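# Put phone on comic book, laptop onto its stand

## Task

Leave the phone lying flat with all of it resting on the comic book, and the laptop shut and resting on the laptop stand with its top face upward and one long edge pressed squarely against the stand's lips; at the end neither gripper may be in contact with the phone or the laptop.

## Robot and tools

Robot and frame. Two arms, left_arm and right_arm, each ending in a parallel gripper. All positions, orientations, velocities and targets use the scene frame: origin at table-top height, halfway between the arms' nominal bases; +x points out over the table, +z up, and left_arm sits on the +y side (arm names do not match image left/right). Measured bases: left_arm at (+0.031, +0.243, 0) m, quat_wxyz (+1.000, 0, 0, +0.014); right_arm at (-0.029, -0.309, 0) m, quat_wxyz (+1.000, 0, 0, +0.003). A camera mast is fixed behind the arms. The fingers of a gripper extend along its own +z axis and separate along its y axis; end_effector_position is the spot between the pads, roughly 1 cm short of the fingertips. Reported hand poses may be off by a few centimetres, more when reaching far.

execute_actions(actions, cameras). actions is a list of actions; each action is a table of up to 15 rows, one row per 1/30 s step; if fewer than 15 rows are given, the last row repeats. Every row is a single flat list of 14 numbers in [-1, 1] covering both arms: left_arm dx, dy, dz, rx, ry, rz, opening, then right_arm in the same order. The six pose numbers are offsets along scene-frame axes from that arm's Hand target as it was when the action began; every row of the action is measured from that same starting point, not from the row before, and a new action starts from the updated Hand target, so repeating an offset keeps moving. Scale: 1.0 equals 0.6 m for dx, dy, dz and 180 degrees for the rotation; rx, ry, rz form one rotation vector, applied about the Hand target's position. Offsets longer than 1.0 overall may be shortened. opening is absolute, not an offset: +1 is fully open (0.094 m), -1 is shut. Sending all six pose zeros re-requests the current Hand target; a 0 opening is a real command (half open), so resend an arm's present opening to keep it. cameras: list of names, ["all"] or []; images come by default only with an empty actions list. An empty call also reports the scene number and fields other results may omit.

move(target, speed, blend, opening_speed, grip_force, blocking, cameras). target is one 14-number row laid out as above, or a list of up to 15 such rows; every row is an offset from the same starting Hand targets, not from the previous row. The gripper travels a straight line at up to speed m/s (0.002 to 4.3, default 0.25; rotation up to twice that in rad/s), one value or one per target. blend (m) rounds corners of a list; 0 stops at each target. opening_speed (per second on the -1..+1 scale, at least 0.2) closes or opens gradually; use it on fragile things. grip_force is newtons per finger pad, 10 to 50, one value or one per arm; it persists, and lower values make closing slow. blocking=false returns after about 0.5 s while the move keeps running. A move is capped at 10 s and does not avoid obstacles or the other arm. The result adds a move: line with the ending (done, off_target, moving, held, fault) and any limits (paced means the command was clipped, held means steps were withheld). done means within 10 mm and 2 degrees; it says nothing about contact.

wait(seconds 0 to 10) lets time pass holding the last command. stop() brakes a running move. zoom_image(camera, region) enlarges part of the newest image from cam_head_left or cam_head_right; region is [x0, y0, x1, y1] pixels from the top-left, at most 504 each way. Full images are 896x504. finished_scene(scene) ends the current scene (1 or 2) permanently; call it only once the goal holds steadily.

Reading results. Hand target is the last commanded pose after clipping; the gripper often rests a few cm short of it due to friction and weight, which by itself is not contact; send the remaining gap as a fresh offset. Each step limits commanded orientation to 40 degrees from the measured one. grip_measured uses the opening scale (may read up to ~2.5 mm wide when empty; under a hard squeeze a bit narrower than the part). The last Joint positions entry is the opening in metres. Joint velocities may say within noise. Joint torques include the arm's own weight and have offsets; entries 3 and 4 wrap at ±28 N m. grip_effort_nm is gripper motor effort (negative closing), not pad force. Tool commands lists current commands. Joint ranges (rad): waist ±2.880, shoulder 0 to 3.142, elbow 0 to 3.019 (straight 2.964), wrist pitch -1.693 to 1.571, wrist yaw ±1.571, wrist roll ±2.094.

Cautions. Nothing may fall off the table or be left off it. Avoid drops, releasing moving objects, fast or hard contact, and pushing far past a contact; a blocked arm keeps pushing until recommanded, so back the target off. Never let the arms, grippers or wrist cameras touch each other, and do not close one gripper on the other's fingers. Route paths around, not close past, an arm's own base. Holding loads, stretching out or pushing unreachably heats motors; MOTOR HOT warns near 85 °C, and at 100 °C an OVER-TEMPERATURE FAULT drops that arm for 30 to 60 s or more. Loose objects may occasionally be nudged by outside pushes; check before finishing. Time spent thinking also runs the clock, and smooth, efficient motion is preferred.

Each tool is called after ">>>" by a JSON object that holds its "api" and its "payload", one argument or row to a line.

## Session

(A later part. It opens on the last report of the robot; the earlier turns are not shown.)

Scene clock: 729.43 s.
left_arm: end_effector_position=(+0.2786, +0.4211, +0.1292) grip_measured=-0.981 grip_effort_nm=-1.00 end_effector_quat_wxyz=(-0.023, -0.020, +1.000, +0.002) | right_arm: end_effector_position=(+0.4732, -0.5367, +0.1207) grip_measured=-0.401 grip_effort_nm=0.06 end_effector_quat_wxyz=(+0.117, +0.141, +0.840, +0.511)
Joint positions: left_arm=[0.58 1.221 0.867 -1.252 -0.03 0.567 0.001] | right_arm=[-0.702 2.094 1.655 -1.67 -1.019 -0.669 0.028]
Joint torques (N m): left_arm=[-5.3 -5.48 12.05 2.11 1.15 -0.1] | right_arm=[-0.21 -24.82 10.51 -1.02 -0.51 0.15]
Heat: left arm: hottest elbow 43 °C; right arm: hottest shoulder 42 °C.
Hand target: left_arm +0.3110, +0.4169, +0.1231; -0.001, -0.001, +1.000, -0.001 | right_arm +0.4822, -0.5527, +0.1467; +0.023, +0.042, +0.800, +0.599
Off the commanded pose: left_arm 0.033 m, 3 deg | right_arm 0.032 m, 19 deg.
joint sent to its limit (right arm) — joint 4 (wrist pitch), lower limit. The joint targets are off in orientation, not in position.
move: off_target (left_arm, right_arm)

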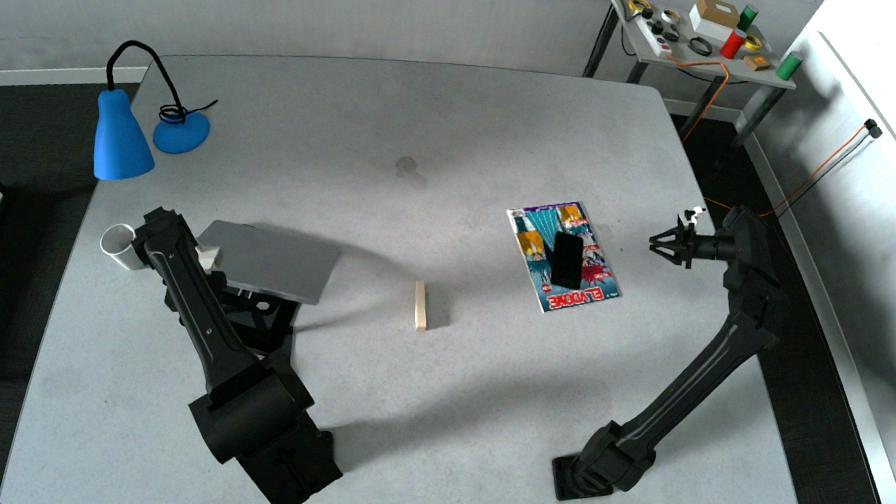

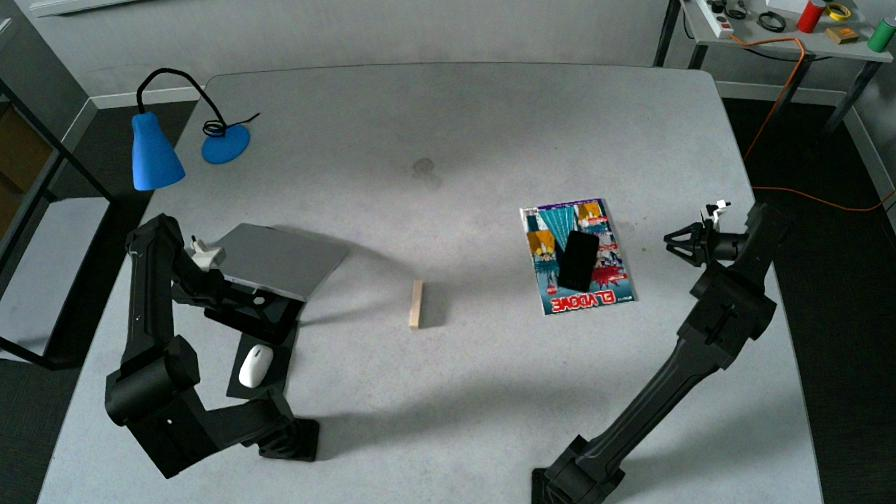

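>>> {"api": "move", "payload": {
  "target": [
    [-0.083,0.007,0.03,0,0,0,-1,0,0,0,0,0,0,-0.4],
    [-0.03,0.007,0.06,0,0,0,-1,0,0,0,0,0,0,-0.4]
  ],
  "speed": 0.15,
  "cameras": ["all"]
}}

Scene clock: 742.93 s.
left_arm: end_effector_position=(+0.2720, +0.4119, +0.1373) grip_measured=-0.981 grip_effort_nm=-0.99 end_effector_quat_wxyz=(-0.021, -0.003, +1.000, -0.014) | right_arm: end_effector_position=(+0.4732, -0.5367, +0.1207) grip_measured=-0.401 grip_effort_nm=0.06 end_effector_quat_wxyz=(+0.117, +0.141, +0.840, +0.511)
Joint positions: left_arm=[0.584 1.193 0.866 -1.294 -0.001 0.606 0.001] | right_arm=[-0.702 2.094 1.655 -1.67 -1.019 -0.669 0.028]
Joint torques (N m): left_arm=[-2.2 -8.76 15.8 -0.02 0.08 -0.07] | right_arm=[-0.32 -24.88 10.52 -1.05 -0.51 0.15]
Heat: left arm: hottest elbow 42 °C; right arm: hottest shoulder 42 °C.
Hand target: left_arm +0.2930, +0.4210, +0.1590; -0.001, -0.001, +1.000, -0.001 | right_arm +0.4822, -0.5527, +0.1467; +0.023, +0.042, +0.800, +0.599
Off the commanded pose: left_arm 0.032 m, 3 deg | right_arm 0.032 m, 19 deg.
joint sent to its limit (right arm) — joint 4 (wrist pitch), lower limit. The joint targets are off in orientation, not in position.
move: off_target (left_arm, right_arm)

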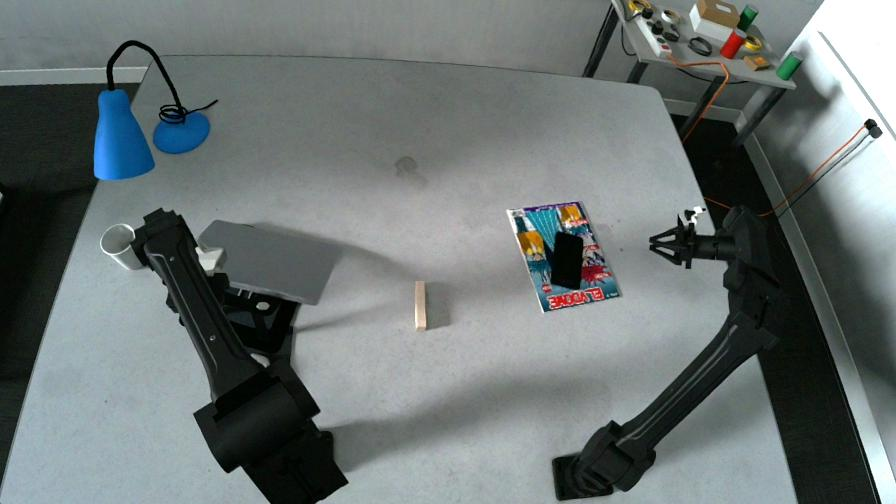

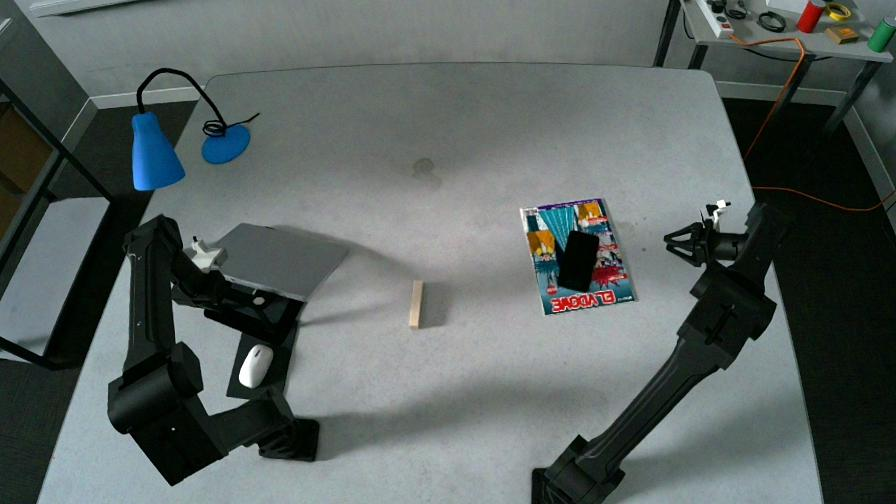

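>>> {"api": "move", "payload": {
  "target": [
    [-0.03,0,0.05,0,0,0,-1,0,0,0,0,0,0,-0.4],
    [0.07,0,0.05,0,0,0,-1,0,0,0,0,0,0,-0.4]
  ],
  "speed": 0.15,
  "cameras": ["all"]
}}

>>> {"api": "zoom_image", "payload": {
  "camera": "cam_head_right",
  "region": [120, 200, 380, 380]
}}

>>> {"api": "zoom_image", "payload": {
  "camera": "cam_head_left",
  "region": [90, 190, 370, 390]
}}

Scene clock: 747.93 s.
left_arm: end_effector_position=(+0.3100, +0.4104, +0.1674) grip_measured=-0.981 grip_effort_nm=-0.99 end_effector_quat_wxyz=(-0.030, -0.002, +0.999, -0.019) | right_arm: end_effector_position=(+0.4732, -0.5367, +0.1207) grip_measured=-0.401 grip_effort_nm=0.06 end_effector_quat_wxyz=(+0.117, +0.141, +0.840, +0.511)
Joint positions: left_arm=[0.514 1.268 1.01 -1.383 0.002 0.538 0.001] | right_arm=[-0.702 2.094 1.655 -1.67 -1.019 -0.669 0.028]
Joint torques (N m): left_arm=[-2.37 -9.47 16.25 0.34 -0.06 -0.11] | right_arm=[-0.32 -24.76 10.51 -1.03 -0.51 0.16]
Heat: left arm: hottest elbow 42 °C; right arm: hottest shoulder 42 °C.
Hand target: left_arm +0.3350, +0.4210, +0.1890; -0.001, -0.001, +1.000, -0.001 | right_arm +0.4822, -0.5527, +0.1467; +0.023, +0.042, +0.800, +0.599
Off the commanded pose: left_arm 0.035 m, 4 deg | right_arm 0.032 m, 19 deg.
joint sent to its limit (right arm) — joint 4 (wrist pitch), lower limit. The joint targets are off in orientation, not in position.
move: off_target (left_arm, right_arm)

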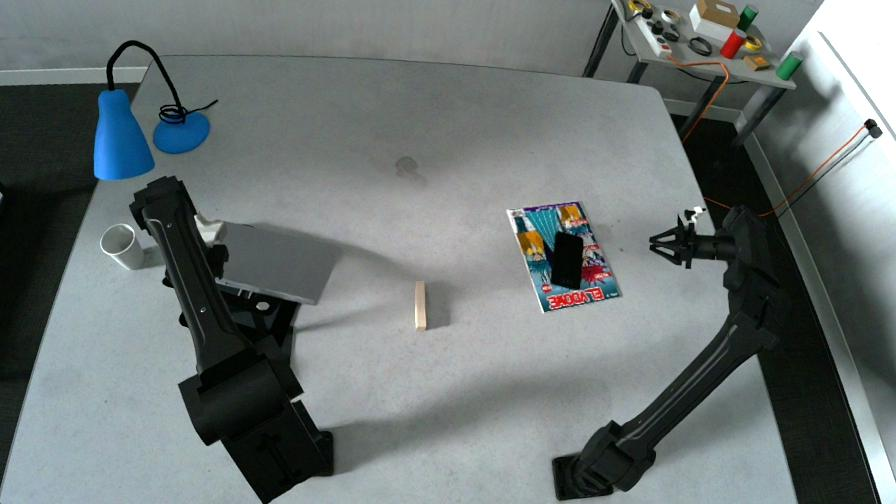

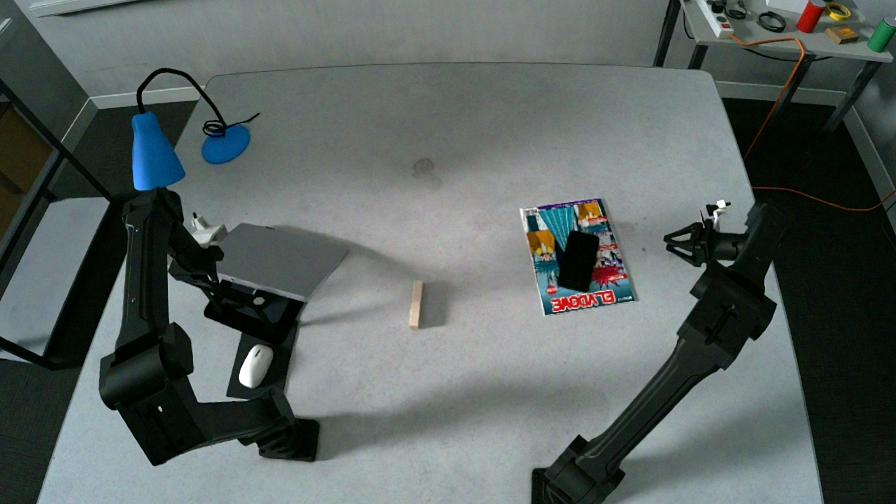

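Scaled by 1.938.

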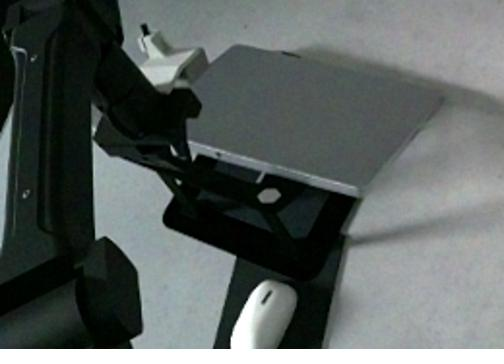

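Scaled by 1.800.

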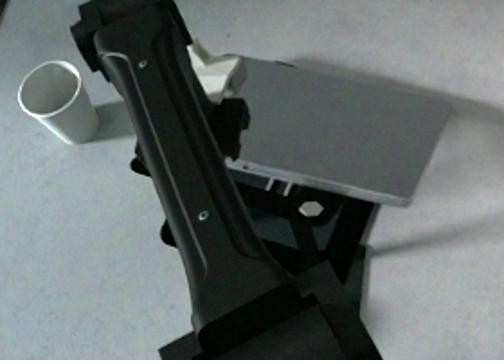

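>>> {"api": "move", "payload": {
  "target": [
    [-0.022,0,0,0,0,0,-1,0,0,0,0,0,0,-0.4],
    [-0.022,0,-0.035,0,0,0,-1,0,0,0,0,0,0,-0.4],
    [0.06,-0.025,-0.035,0,0,0,-1,0,0,0,0,0,0,-0.4]
  ],
  "speed": [0.15,0.15,0.06],
  "cameras": ["all"]
}}

>>> {"api": "zoom_image", "payload": {
  "camera": "cam_head_right",
  "region": [120, 200, 380, 380]
}}

>>> {"api": "zoom_image", "payload": {
  "camera": "cam_head_left",
  "region": [90, 190, 370, 390]
}}

Scene clock: 754.07 s.
left_arm: end_effector_position=(+0.3430, +0.3977, +0.1486) grip_measured=-0.981 grip_effort_nm=-0.99 end_effector_quat_wxyz=(-0.031, -0.004, +0.999, -0.016) | right_arm: end_effector_position=(+0.4732, -0.5367, +0.1207) grip_measured=-0.401 grip_effort_nm=0.06 end_effector_quat_wxyz=(+0.117, +0.141, +0.840, +0.511)
Joint positions: left_arm=[0.434 1.344 1.028 -1.324 0.002 0.455 0.001] | right_arm=[-0.702 2.094 1.655 -1.67 -1.019 -0.669 0.028]
Joint torques (N m): left_arm=[-2.43 -10.58 16.09 0.46 0.01 -0.05] | right_arm=[-0.21 -24.82 10.52 -1.02 -0.51 0.16]
Heat: left arm: hottest elbow 43 °C; right arm: hottest shoulder 42 °C.
Hand target: left_arm +0.3710, +0.4060, +0.1680; -0.001, -0.001, +1.000, -0.001 | right_arm +0.4822, -0.5527, +0.1467; +0.023, +0.042, +0.800, +0.599
Off the commanded pose: left_arm 0.035 m, 4 deg | right_arm 0.032 m, 19 deg.
joint sent to its limit (right arm) — joint 4 (wrist pitch), lower limit. The joint targets are off in orientation, not in position.
move: off_target (left_arm, right_arm)

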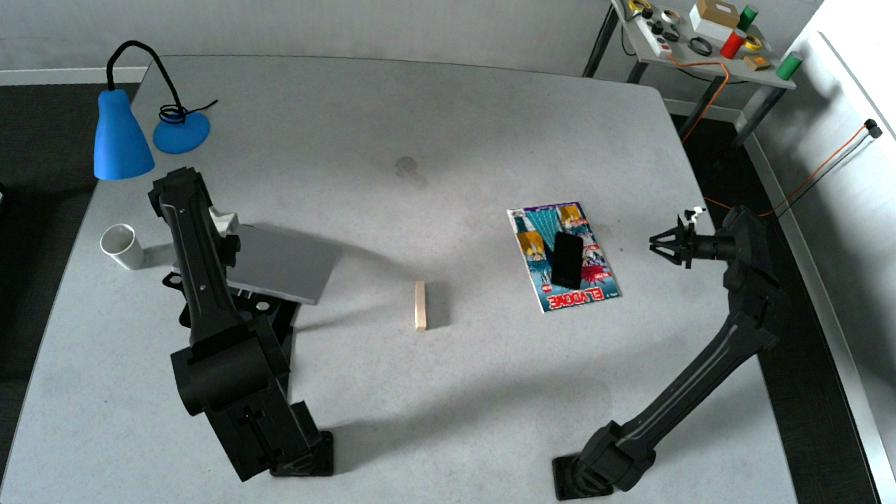

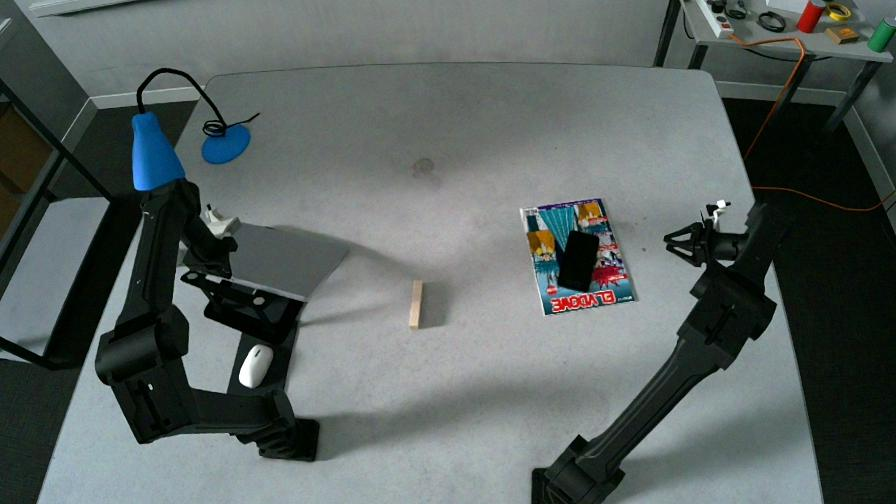

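Scaled by 1.938.

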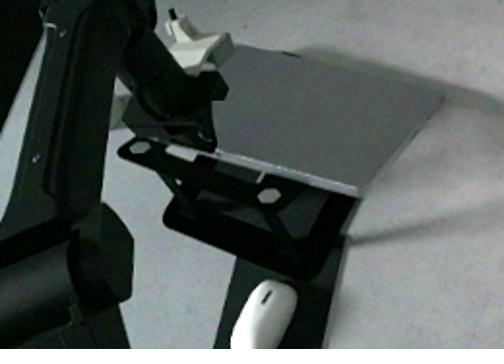

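Scaled by 1.800.

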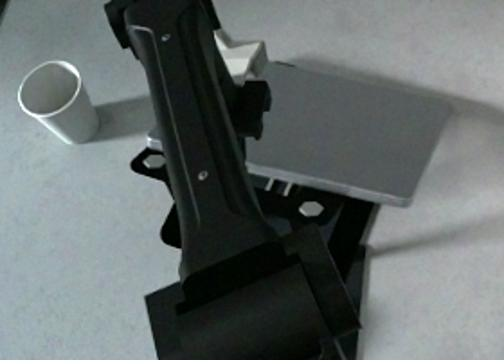

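>>> {"api": "move", "payload": {
  "target": [
    [-0.035,0.045,0,0,0,0,-1,0,0,0,0,0,0,-0.4],
    [-0.035,0.045,-0.022,0,0,0,-1,0,0,0,0,0,0,-0.4],
    [0.045,0.02,-0.028,0,0,0,-1,0,0,0,0,0,0,-0.4]
  ],
  "speed": [0.15,0.15,0.06],
  "cameras": ["all"]
}}

>>> {"api": "zoom_image", "payload": {
  "camera": "cam_head_right",
  "region": [120, 200, 380, 380]
}}

>>> {"api": "zoom_image", "payload": {
  "camera": "cam_head_left",
  "region": [90, 190, 370, 390]
}}

Scene clock: 762.63 s.
left_arm: end_effector_position=(+0.3555, +0.4276, +0.1389) grip_measured=-0.981 grip_effort_nm=-0.99 end_effector_quat_wxyz=(-0.034, -0.025, +0.999, +0.001) | right_arm: end_effector_position=(+0.4732, -0.5367, +0.1207) grip_measured=-0.401 grip_effort_nm=0.06 end_effector_quat_wxyz=(+0.117, +0.141, +0.840, +0.511)
Joint positions: left_arm=[0.475 1.411 1.067 -1.286 -0.033 0.453 0.001] | right_arm=[-0.702 2.094 1.655 -1.67 -1.019 -0.669 0.028]
Joint torques (N m): left_arm=[-5.25 -10.17 15.9 0.84 1.34 -0.04] | right_arm=[-0.26 -24.76 10.5 -1.02 -0.52 0.15]
Heat: left arm: hottest elbow 44 °C; right arm: hottest shoulder 42 °C.
Hand target: left_arm +0.3979, +0.4180, +0.1511; -0.001, -0.001, +1.000, -0.001 | right_arm +0.4822, -0.5527, +0.1467; +0.023, +0.042, +0.800, +0.599
Off the commanded pose: left_arm 0.045 m, 5 deg | right_arm 0.032 m, 19 deg.
joint sent to its limit (right arm) — joint 4 (wrist pitch), lower limit. The joint targets are off in orientation, not in position.
move: off_target (left_arm, right_arm)

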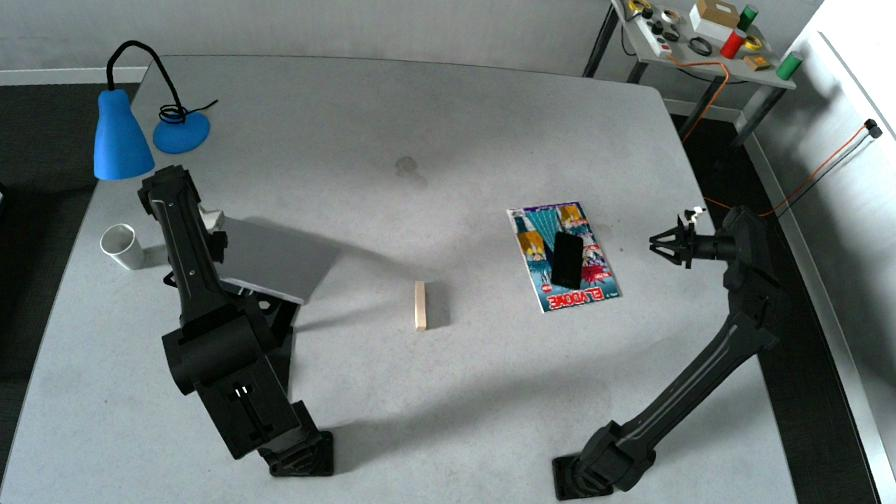

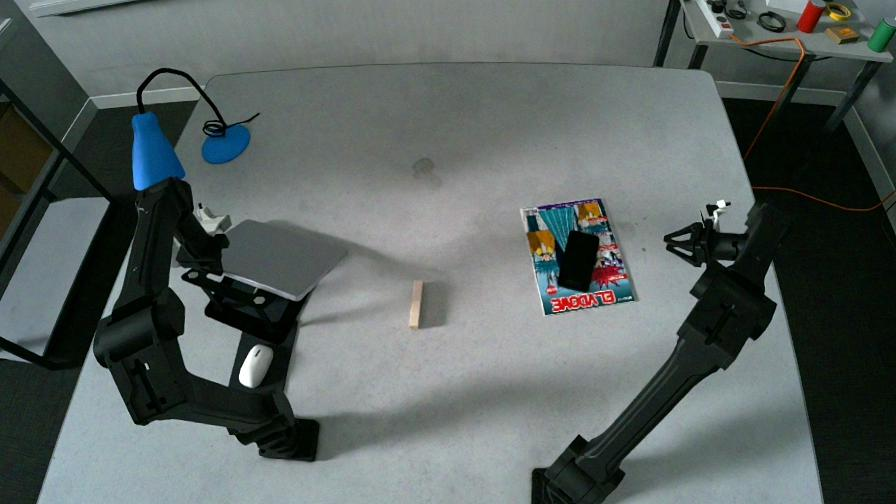

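Scaled by 1.938.

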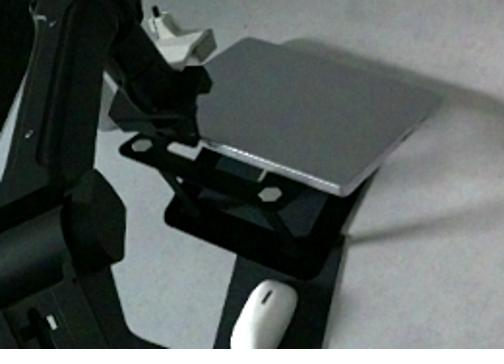

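Scaled by 1.800.

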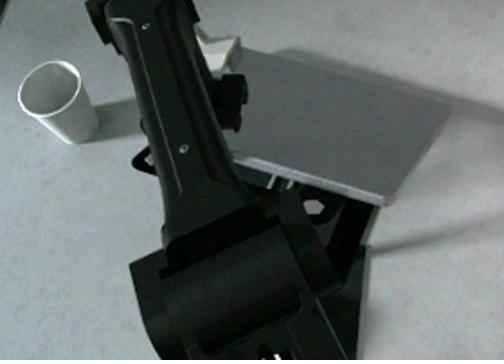

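>>> {"api": "move", "payload": {
  "target": [
    [-0.09,0,0,0,0,0,-1,0,0,0,0,0,0,-0.4],
    [-0.15,-0.06,0.1,0,0,0,-1,0,0,0,0,0,0,-0.4],
    [-0.4,0.1,0.25,0,0,0,-1,0,0,0,0,0,0,-0.4]
  ],
  "blend": 0.02,
  "cameras": ["all"]
}}

>>> {"api": "zoom_image", "payload": {
  "camera": "cam_head_right",
  "region": [160, 200, 370, 340]
}}

>>> {"api": "zoom_image", "payload": {
  "camera": "cam_head_left",
  "region": [140, 190, 350, 330]
}}

Scene clock: 771.07 s.
left_arm: end_effector_position=(+0.1552, +0.4657, +0.2734) grip_measured=-0.981 grip_effort_nm=-0.99 end_effector_quat_wxyz=(-0.004, +0.002, +1.000, -0.003) | right_arm: end_effector_position=(+0.4732, -0.5367, +0.1207) grip_measured=-0.401 grip_effort_nm=0.06 end_effector_quat_wxyz=(+0.117, +0.141, +0.840, +0.511)
Joint positions: left_arm=[1.031 1.008 1.098 -1.67 -0.005 1.064 0.001] | right_arm=[-0.702 2.094 1.655 -1.67 -1.019 -0.669 0.028]
Joint torques (N m): left_arm=[-0.32 -6.71 16.77 -0.18 0.14 0.15] | right_arm=[-0.26 -24.82 10.5 -1.02 -0.51 0.16]
Heat: left arm: hottest elbow 44 °C; right arm: hottest shoulder 42 °C.
Hand target: left_arm +0.1579, +0.4780, +0.3011; -0.001, -0.001, +1.000, -0.001 | right_arm +0.4822, -0.5527, +0.1467; +0.023, +0.042, +0.800, +0.599
Off the commanded pose: left_arm 0.030 m, 1 deg | right_arm 0.032 m, 19 deg.
joint sent to its limit (left arm) — joint 4 (wrist pitch), lower limit. The joint targets are off in orientation, not in position.
joint sent to its limit (right arm) — joint 4 (wrist pitch), lower limit. The joint targets are off in orientation, not in position.
move: off_target (left_arm, right_arm)

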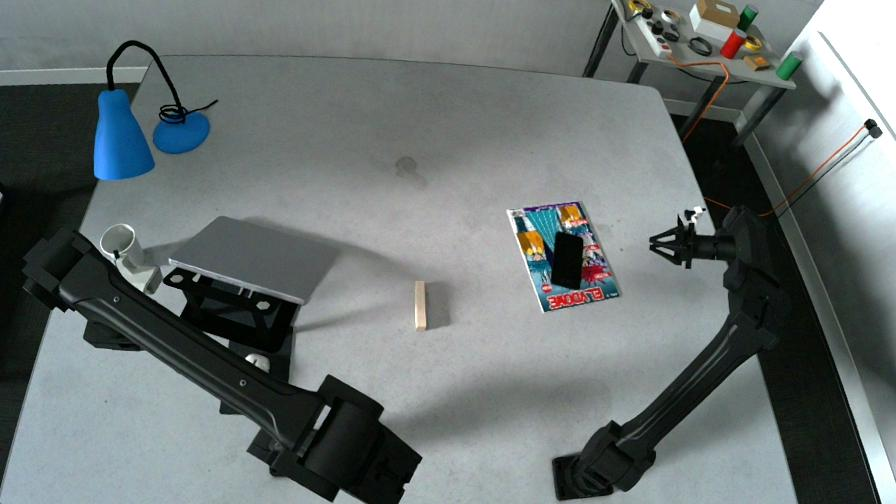

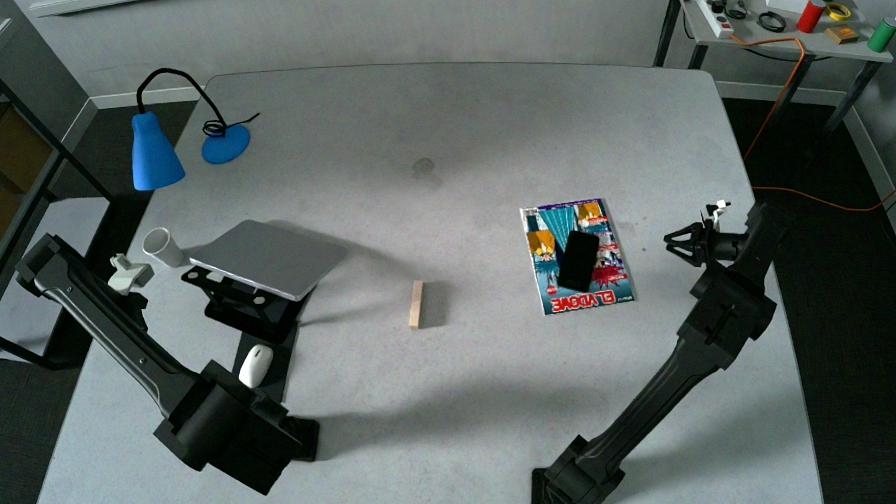

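Scaled by 2.400.

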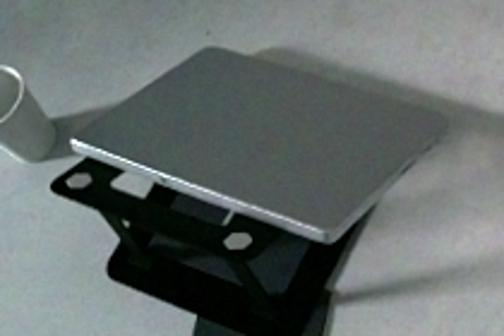

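Scaled by 2.400.

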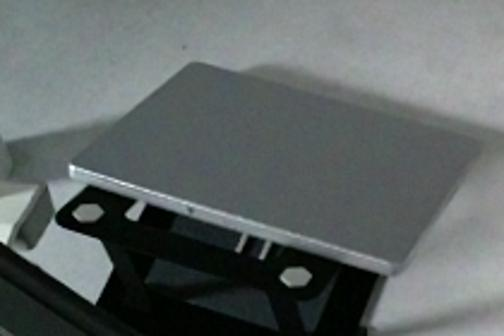

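>>> {"api": "move", "payload": {
  "target": [
    [0.2535,-0.163,-0.15,0,0,0,-1,0,0,0,0,0,0,-0.4],
    [0.2535,-0.163,-0.247,0,0,0,-1,0,0,0,0,0,0,-0.4],
    [0.385,-0.2,-0.25,0,0,0,-1,0,0,0,0,0,0,-0.4]
  ],
  "speed": [0.2,0.12,0.06],
  "cameras": ["all"]
}}

>>> {"api": "move", "payload": {
  "target": [
    [-0.13,0.04,0,0,0,0,-1,0,0,0,0,0,0,-0.4],
    [-0.2,0.04,0.15,0,0,0,-1,0,0,0,0,0,0,-0.4],
    [-0.37,0.2,0.25,0,0,0,-1,0,0,0,0,0,0,-0.4]
  ],
  "blend": 0.02,
  "cameras": ["all"]
}}

>>> {"api": "zoom_image", "payload": {
  "camera": "cam_head_right",
  "region": [160, 200, 370, 340]
}}

>>> {"api": "zoom_image", "payload": {
  "camera": "cam_head_left",
  "region": [140, 190, 350, 330]
}}

Scene clock: 783.50 s.
left_arm: end_effector_position=(+0.3374, +0.3568, +0.1316) grip_measured=-0.981 grip_effort_nm=-0.99 end_effector_quat_wxyz=(-0.054, -0.013, +0.998, -0.010) | right_arm: end_effector_position=(+0.4732, -0.5367, +0.1207) grip_measured=-0.401 grip_effort_nm=0.06 end_effector_quat_wxyz=(+0.117, +0.141, +0.840, +0.511)
Joint positions: left_arm=[0.32 1.329 0.964 -1.314 -0.017 0.323 0.001] | right_arm=[-0.702 2.094 1.655 -1.67 -1.019 -0.669 0.028]
Joint torques (N m): left_arm=[-4.25 -8.12 17.84 1.59 0.78 -0.07] | right_arm=[-0.32 -24.82 10.5 -1.02 -0.51 0.16]
Heat: left arm: hottest elbow 43 °C; right arm: hottest elbow 43 °C.
Hand target: left_arm +0.3889, +0.3580, +0.1511; -0.001, -0.001, +1.000, -0.001 | right_arm +0.4822, -0.5527, +0.1467; +0.023, +0.042, +0.800, +0.599
Off the commanded pose: left_arm 0.055 m, 6 deg | right_arm 0.032 m, 19 deg.
joint sent to its limit (right arm) — joint 4 (wrist pitch), lower limit. The joint targets are off in orientation, not in position.
move: off_target (left_arm, right_arm)

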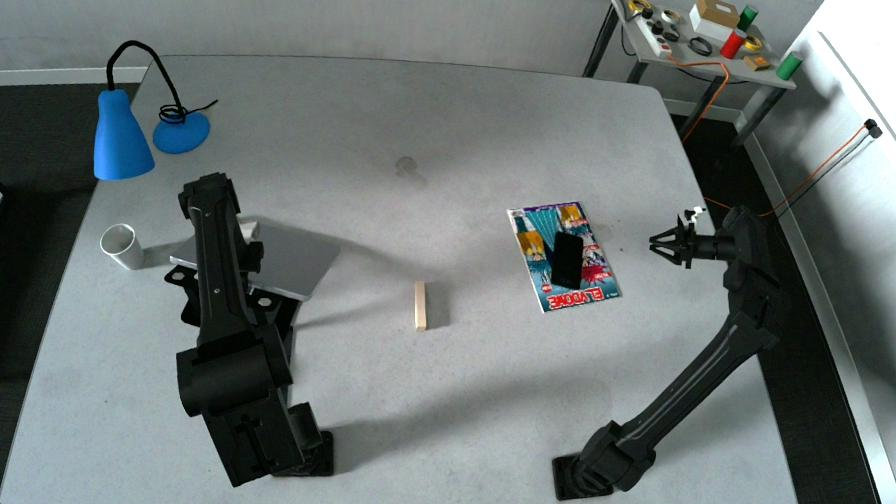

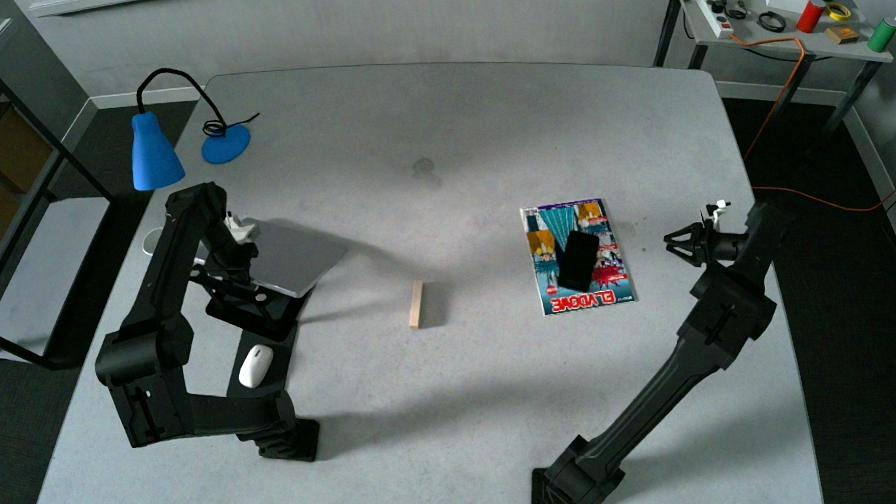

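Scene clock: 785.93 s.
left_arm: end_effector_position=(+0.1631, +0.4646, +0.2741) grip_measured=-0.981 grip_effort_nm=-0.99 end_effector_quat_wxyz=(-0.005, +0.002, +1.000, -0.004) | right_arm: end_effector_position=(+0.4732, -0.5367, +0.1207) grip_measured=-0.401 grip_effort_nm=0.06 end_effector_quat_wxyz=(+0.117, +0.141, +0.840, +0.511)
Joint positions: left_arm=[1.002 1.018 1.106 -1.67 -0.005 1.035 0.001] | right_arm=[-0.702 2.094 1.655 -1.67 -1.019 -0.669 0.028]
Joint torques (N m): left_arm=[-0.91 -5.66 17.06 -0.18 0.12 0.07] | right_arm=[-0.32 -24.76 10.51 -1.03 -0.51 0.15]
Heat: left arm: hottest elbow 44 °C; right arm: hottest elbow 43 °C.
Hand target: left_arm +0.1669, +0.4780, +0.3010; -0.001, -0.001, +1.000, -0.001 | right_arm +0.4822, -0.5527, +0.1467; +0.023, +0.042, +0.800, +0.599
Off the commanded pose: left_arm 0.030 m, 1 deg | right_arm 0.032 m, 19 deg.
joint sent to its limit (left arm) — joint 4 (wrist pitch), lower limit. The joint targets are off in orientation, not in position.
joint sent to its limit (right arm) — joint 4 (wrist pitch), lower limit. The joint targets are off in orientation, not in position.
move: off_target (left_arm, right_arm)

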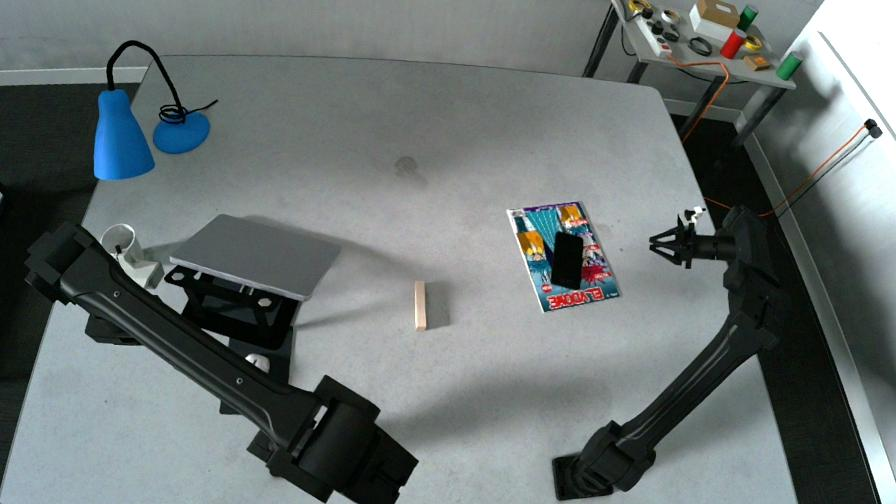

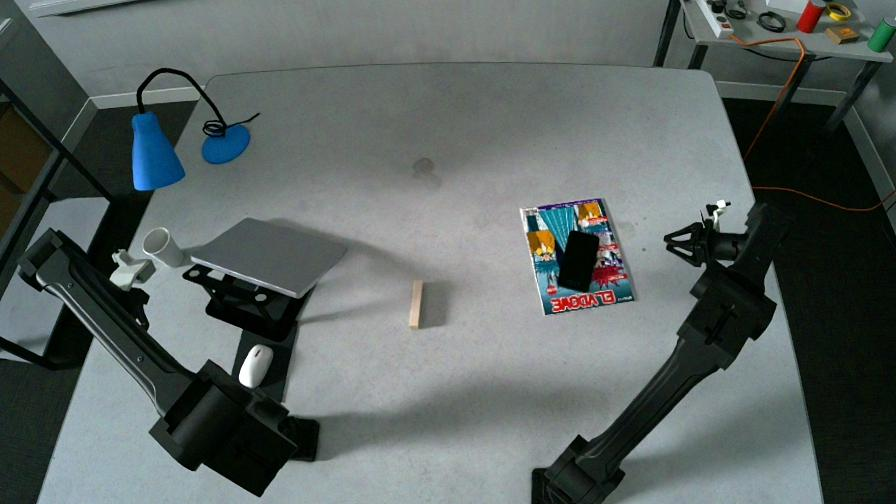

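Scaled by 2.400.

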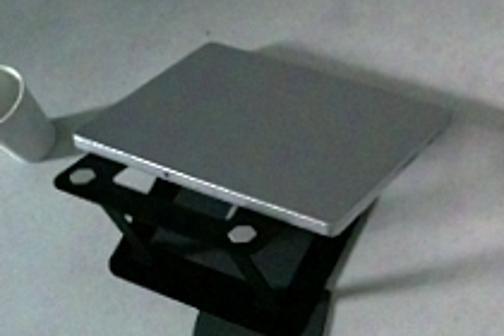

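Scaled by 2.400.

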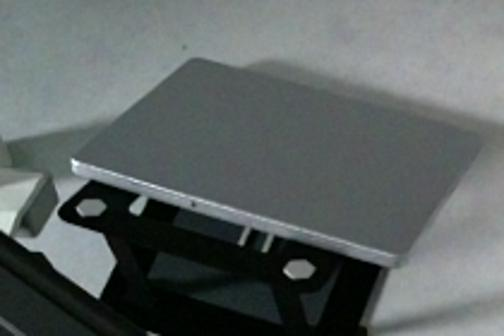

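>>> {"api": "finished_scene", "payload": {
  "scene": 1
}}

The scene is finished: the task was done.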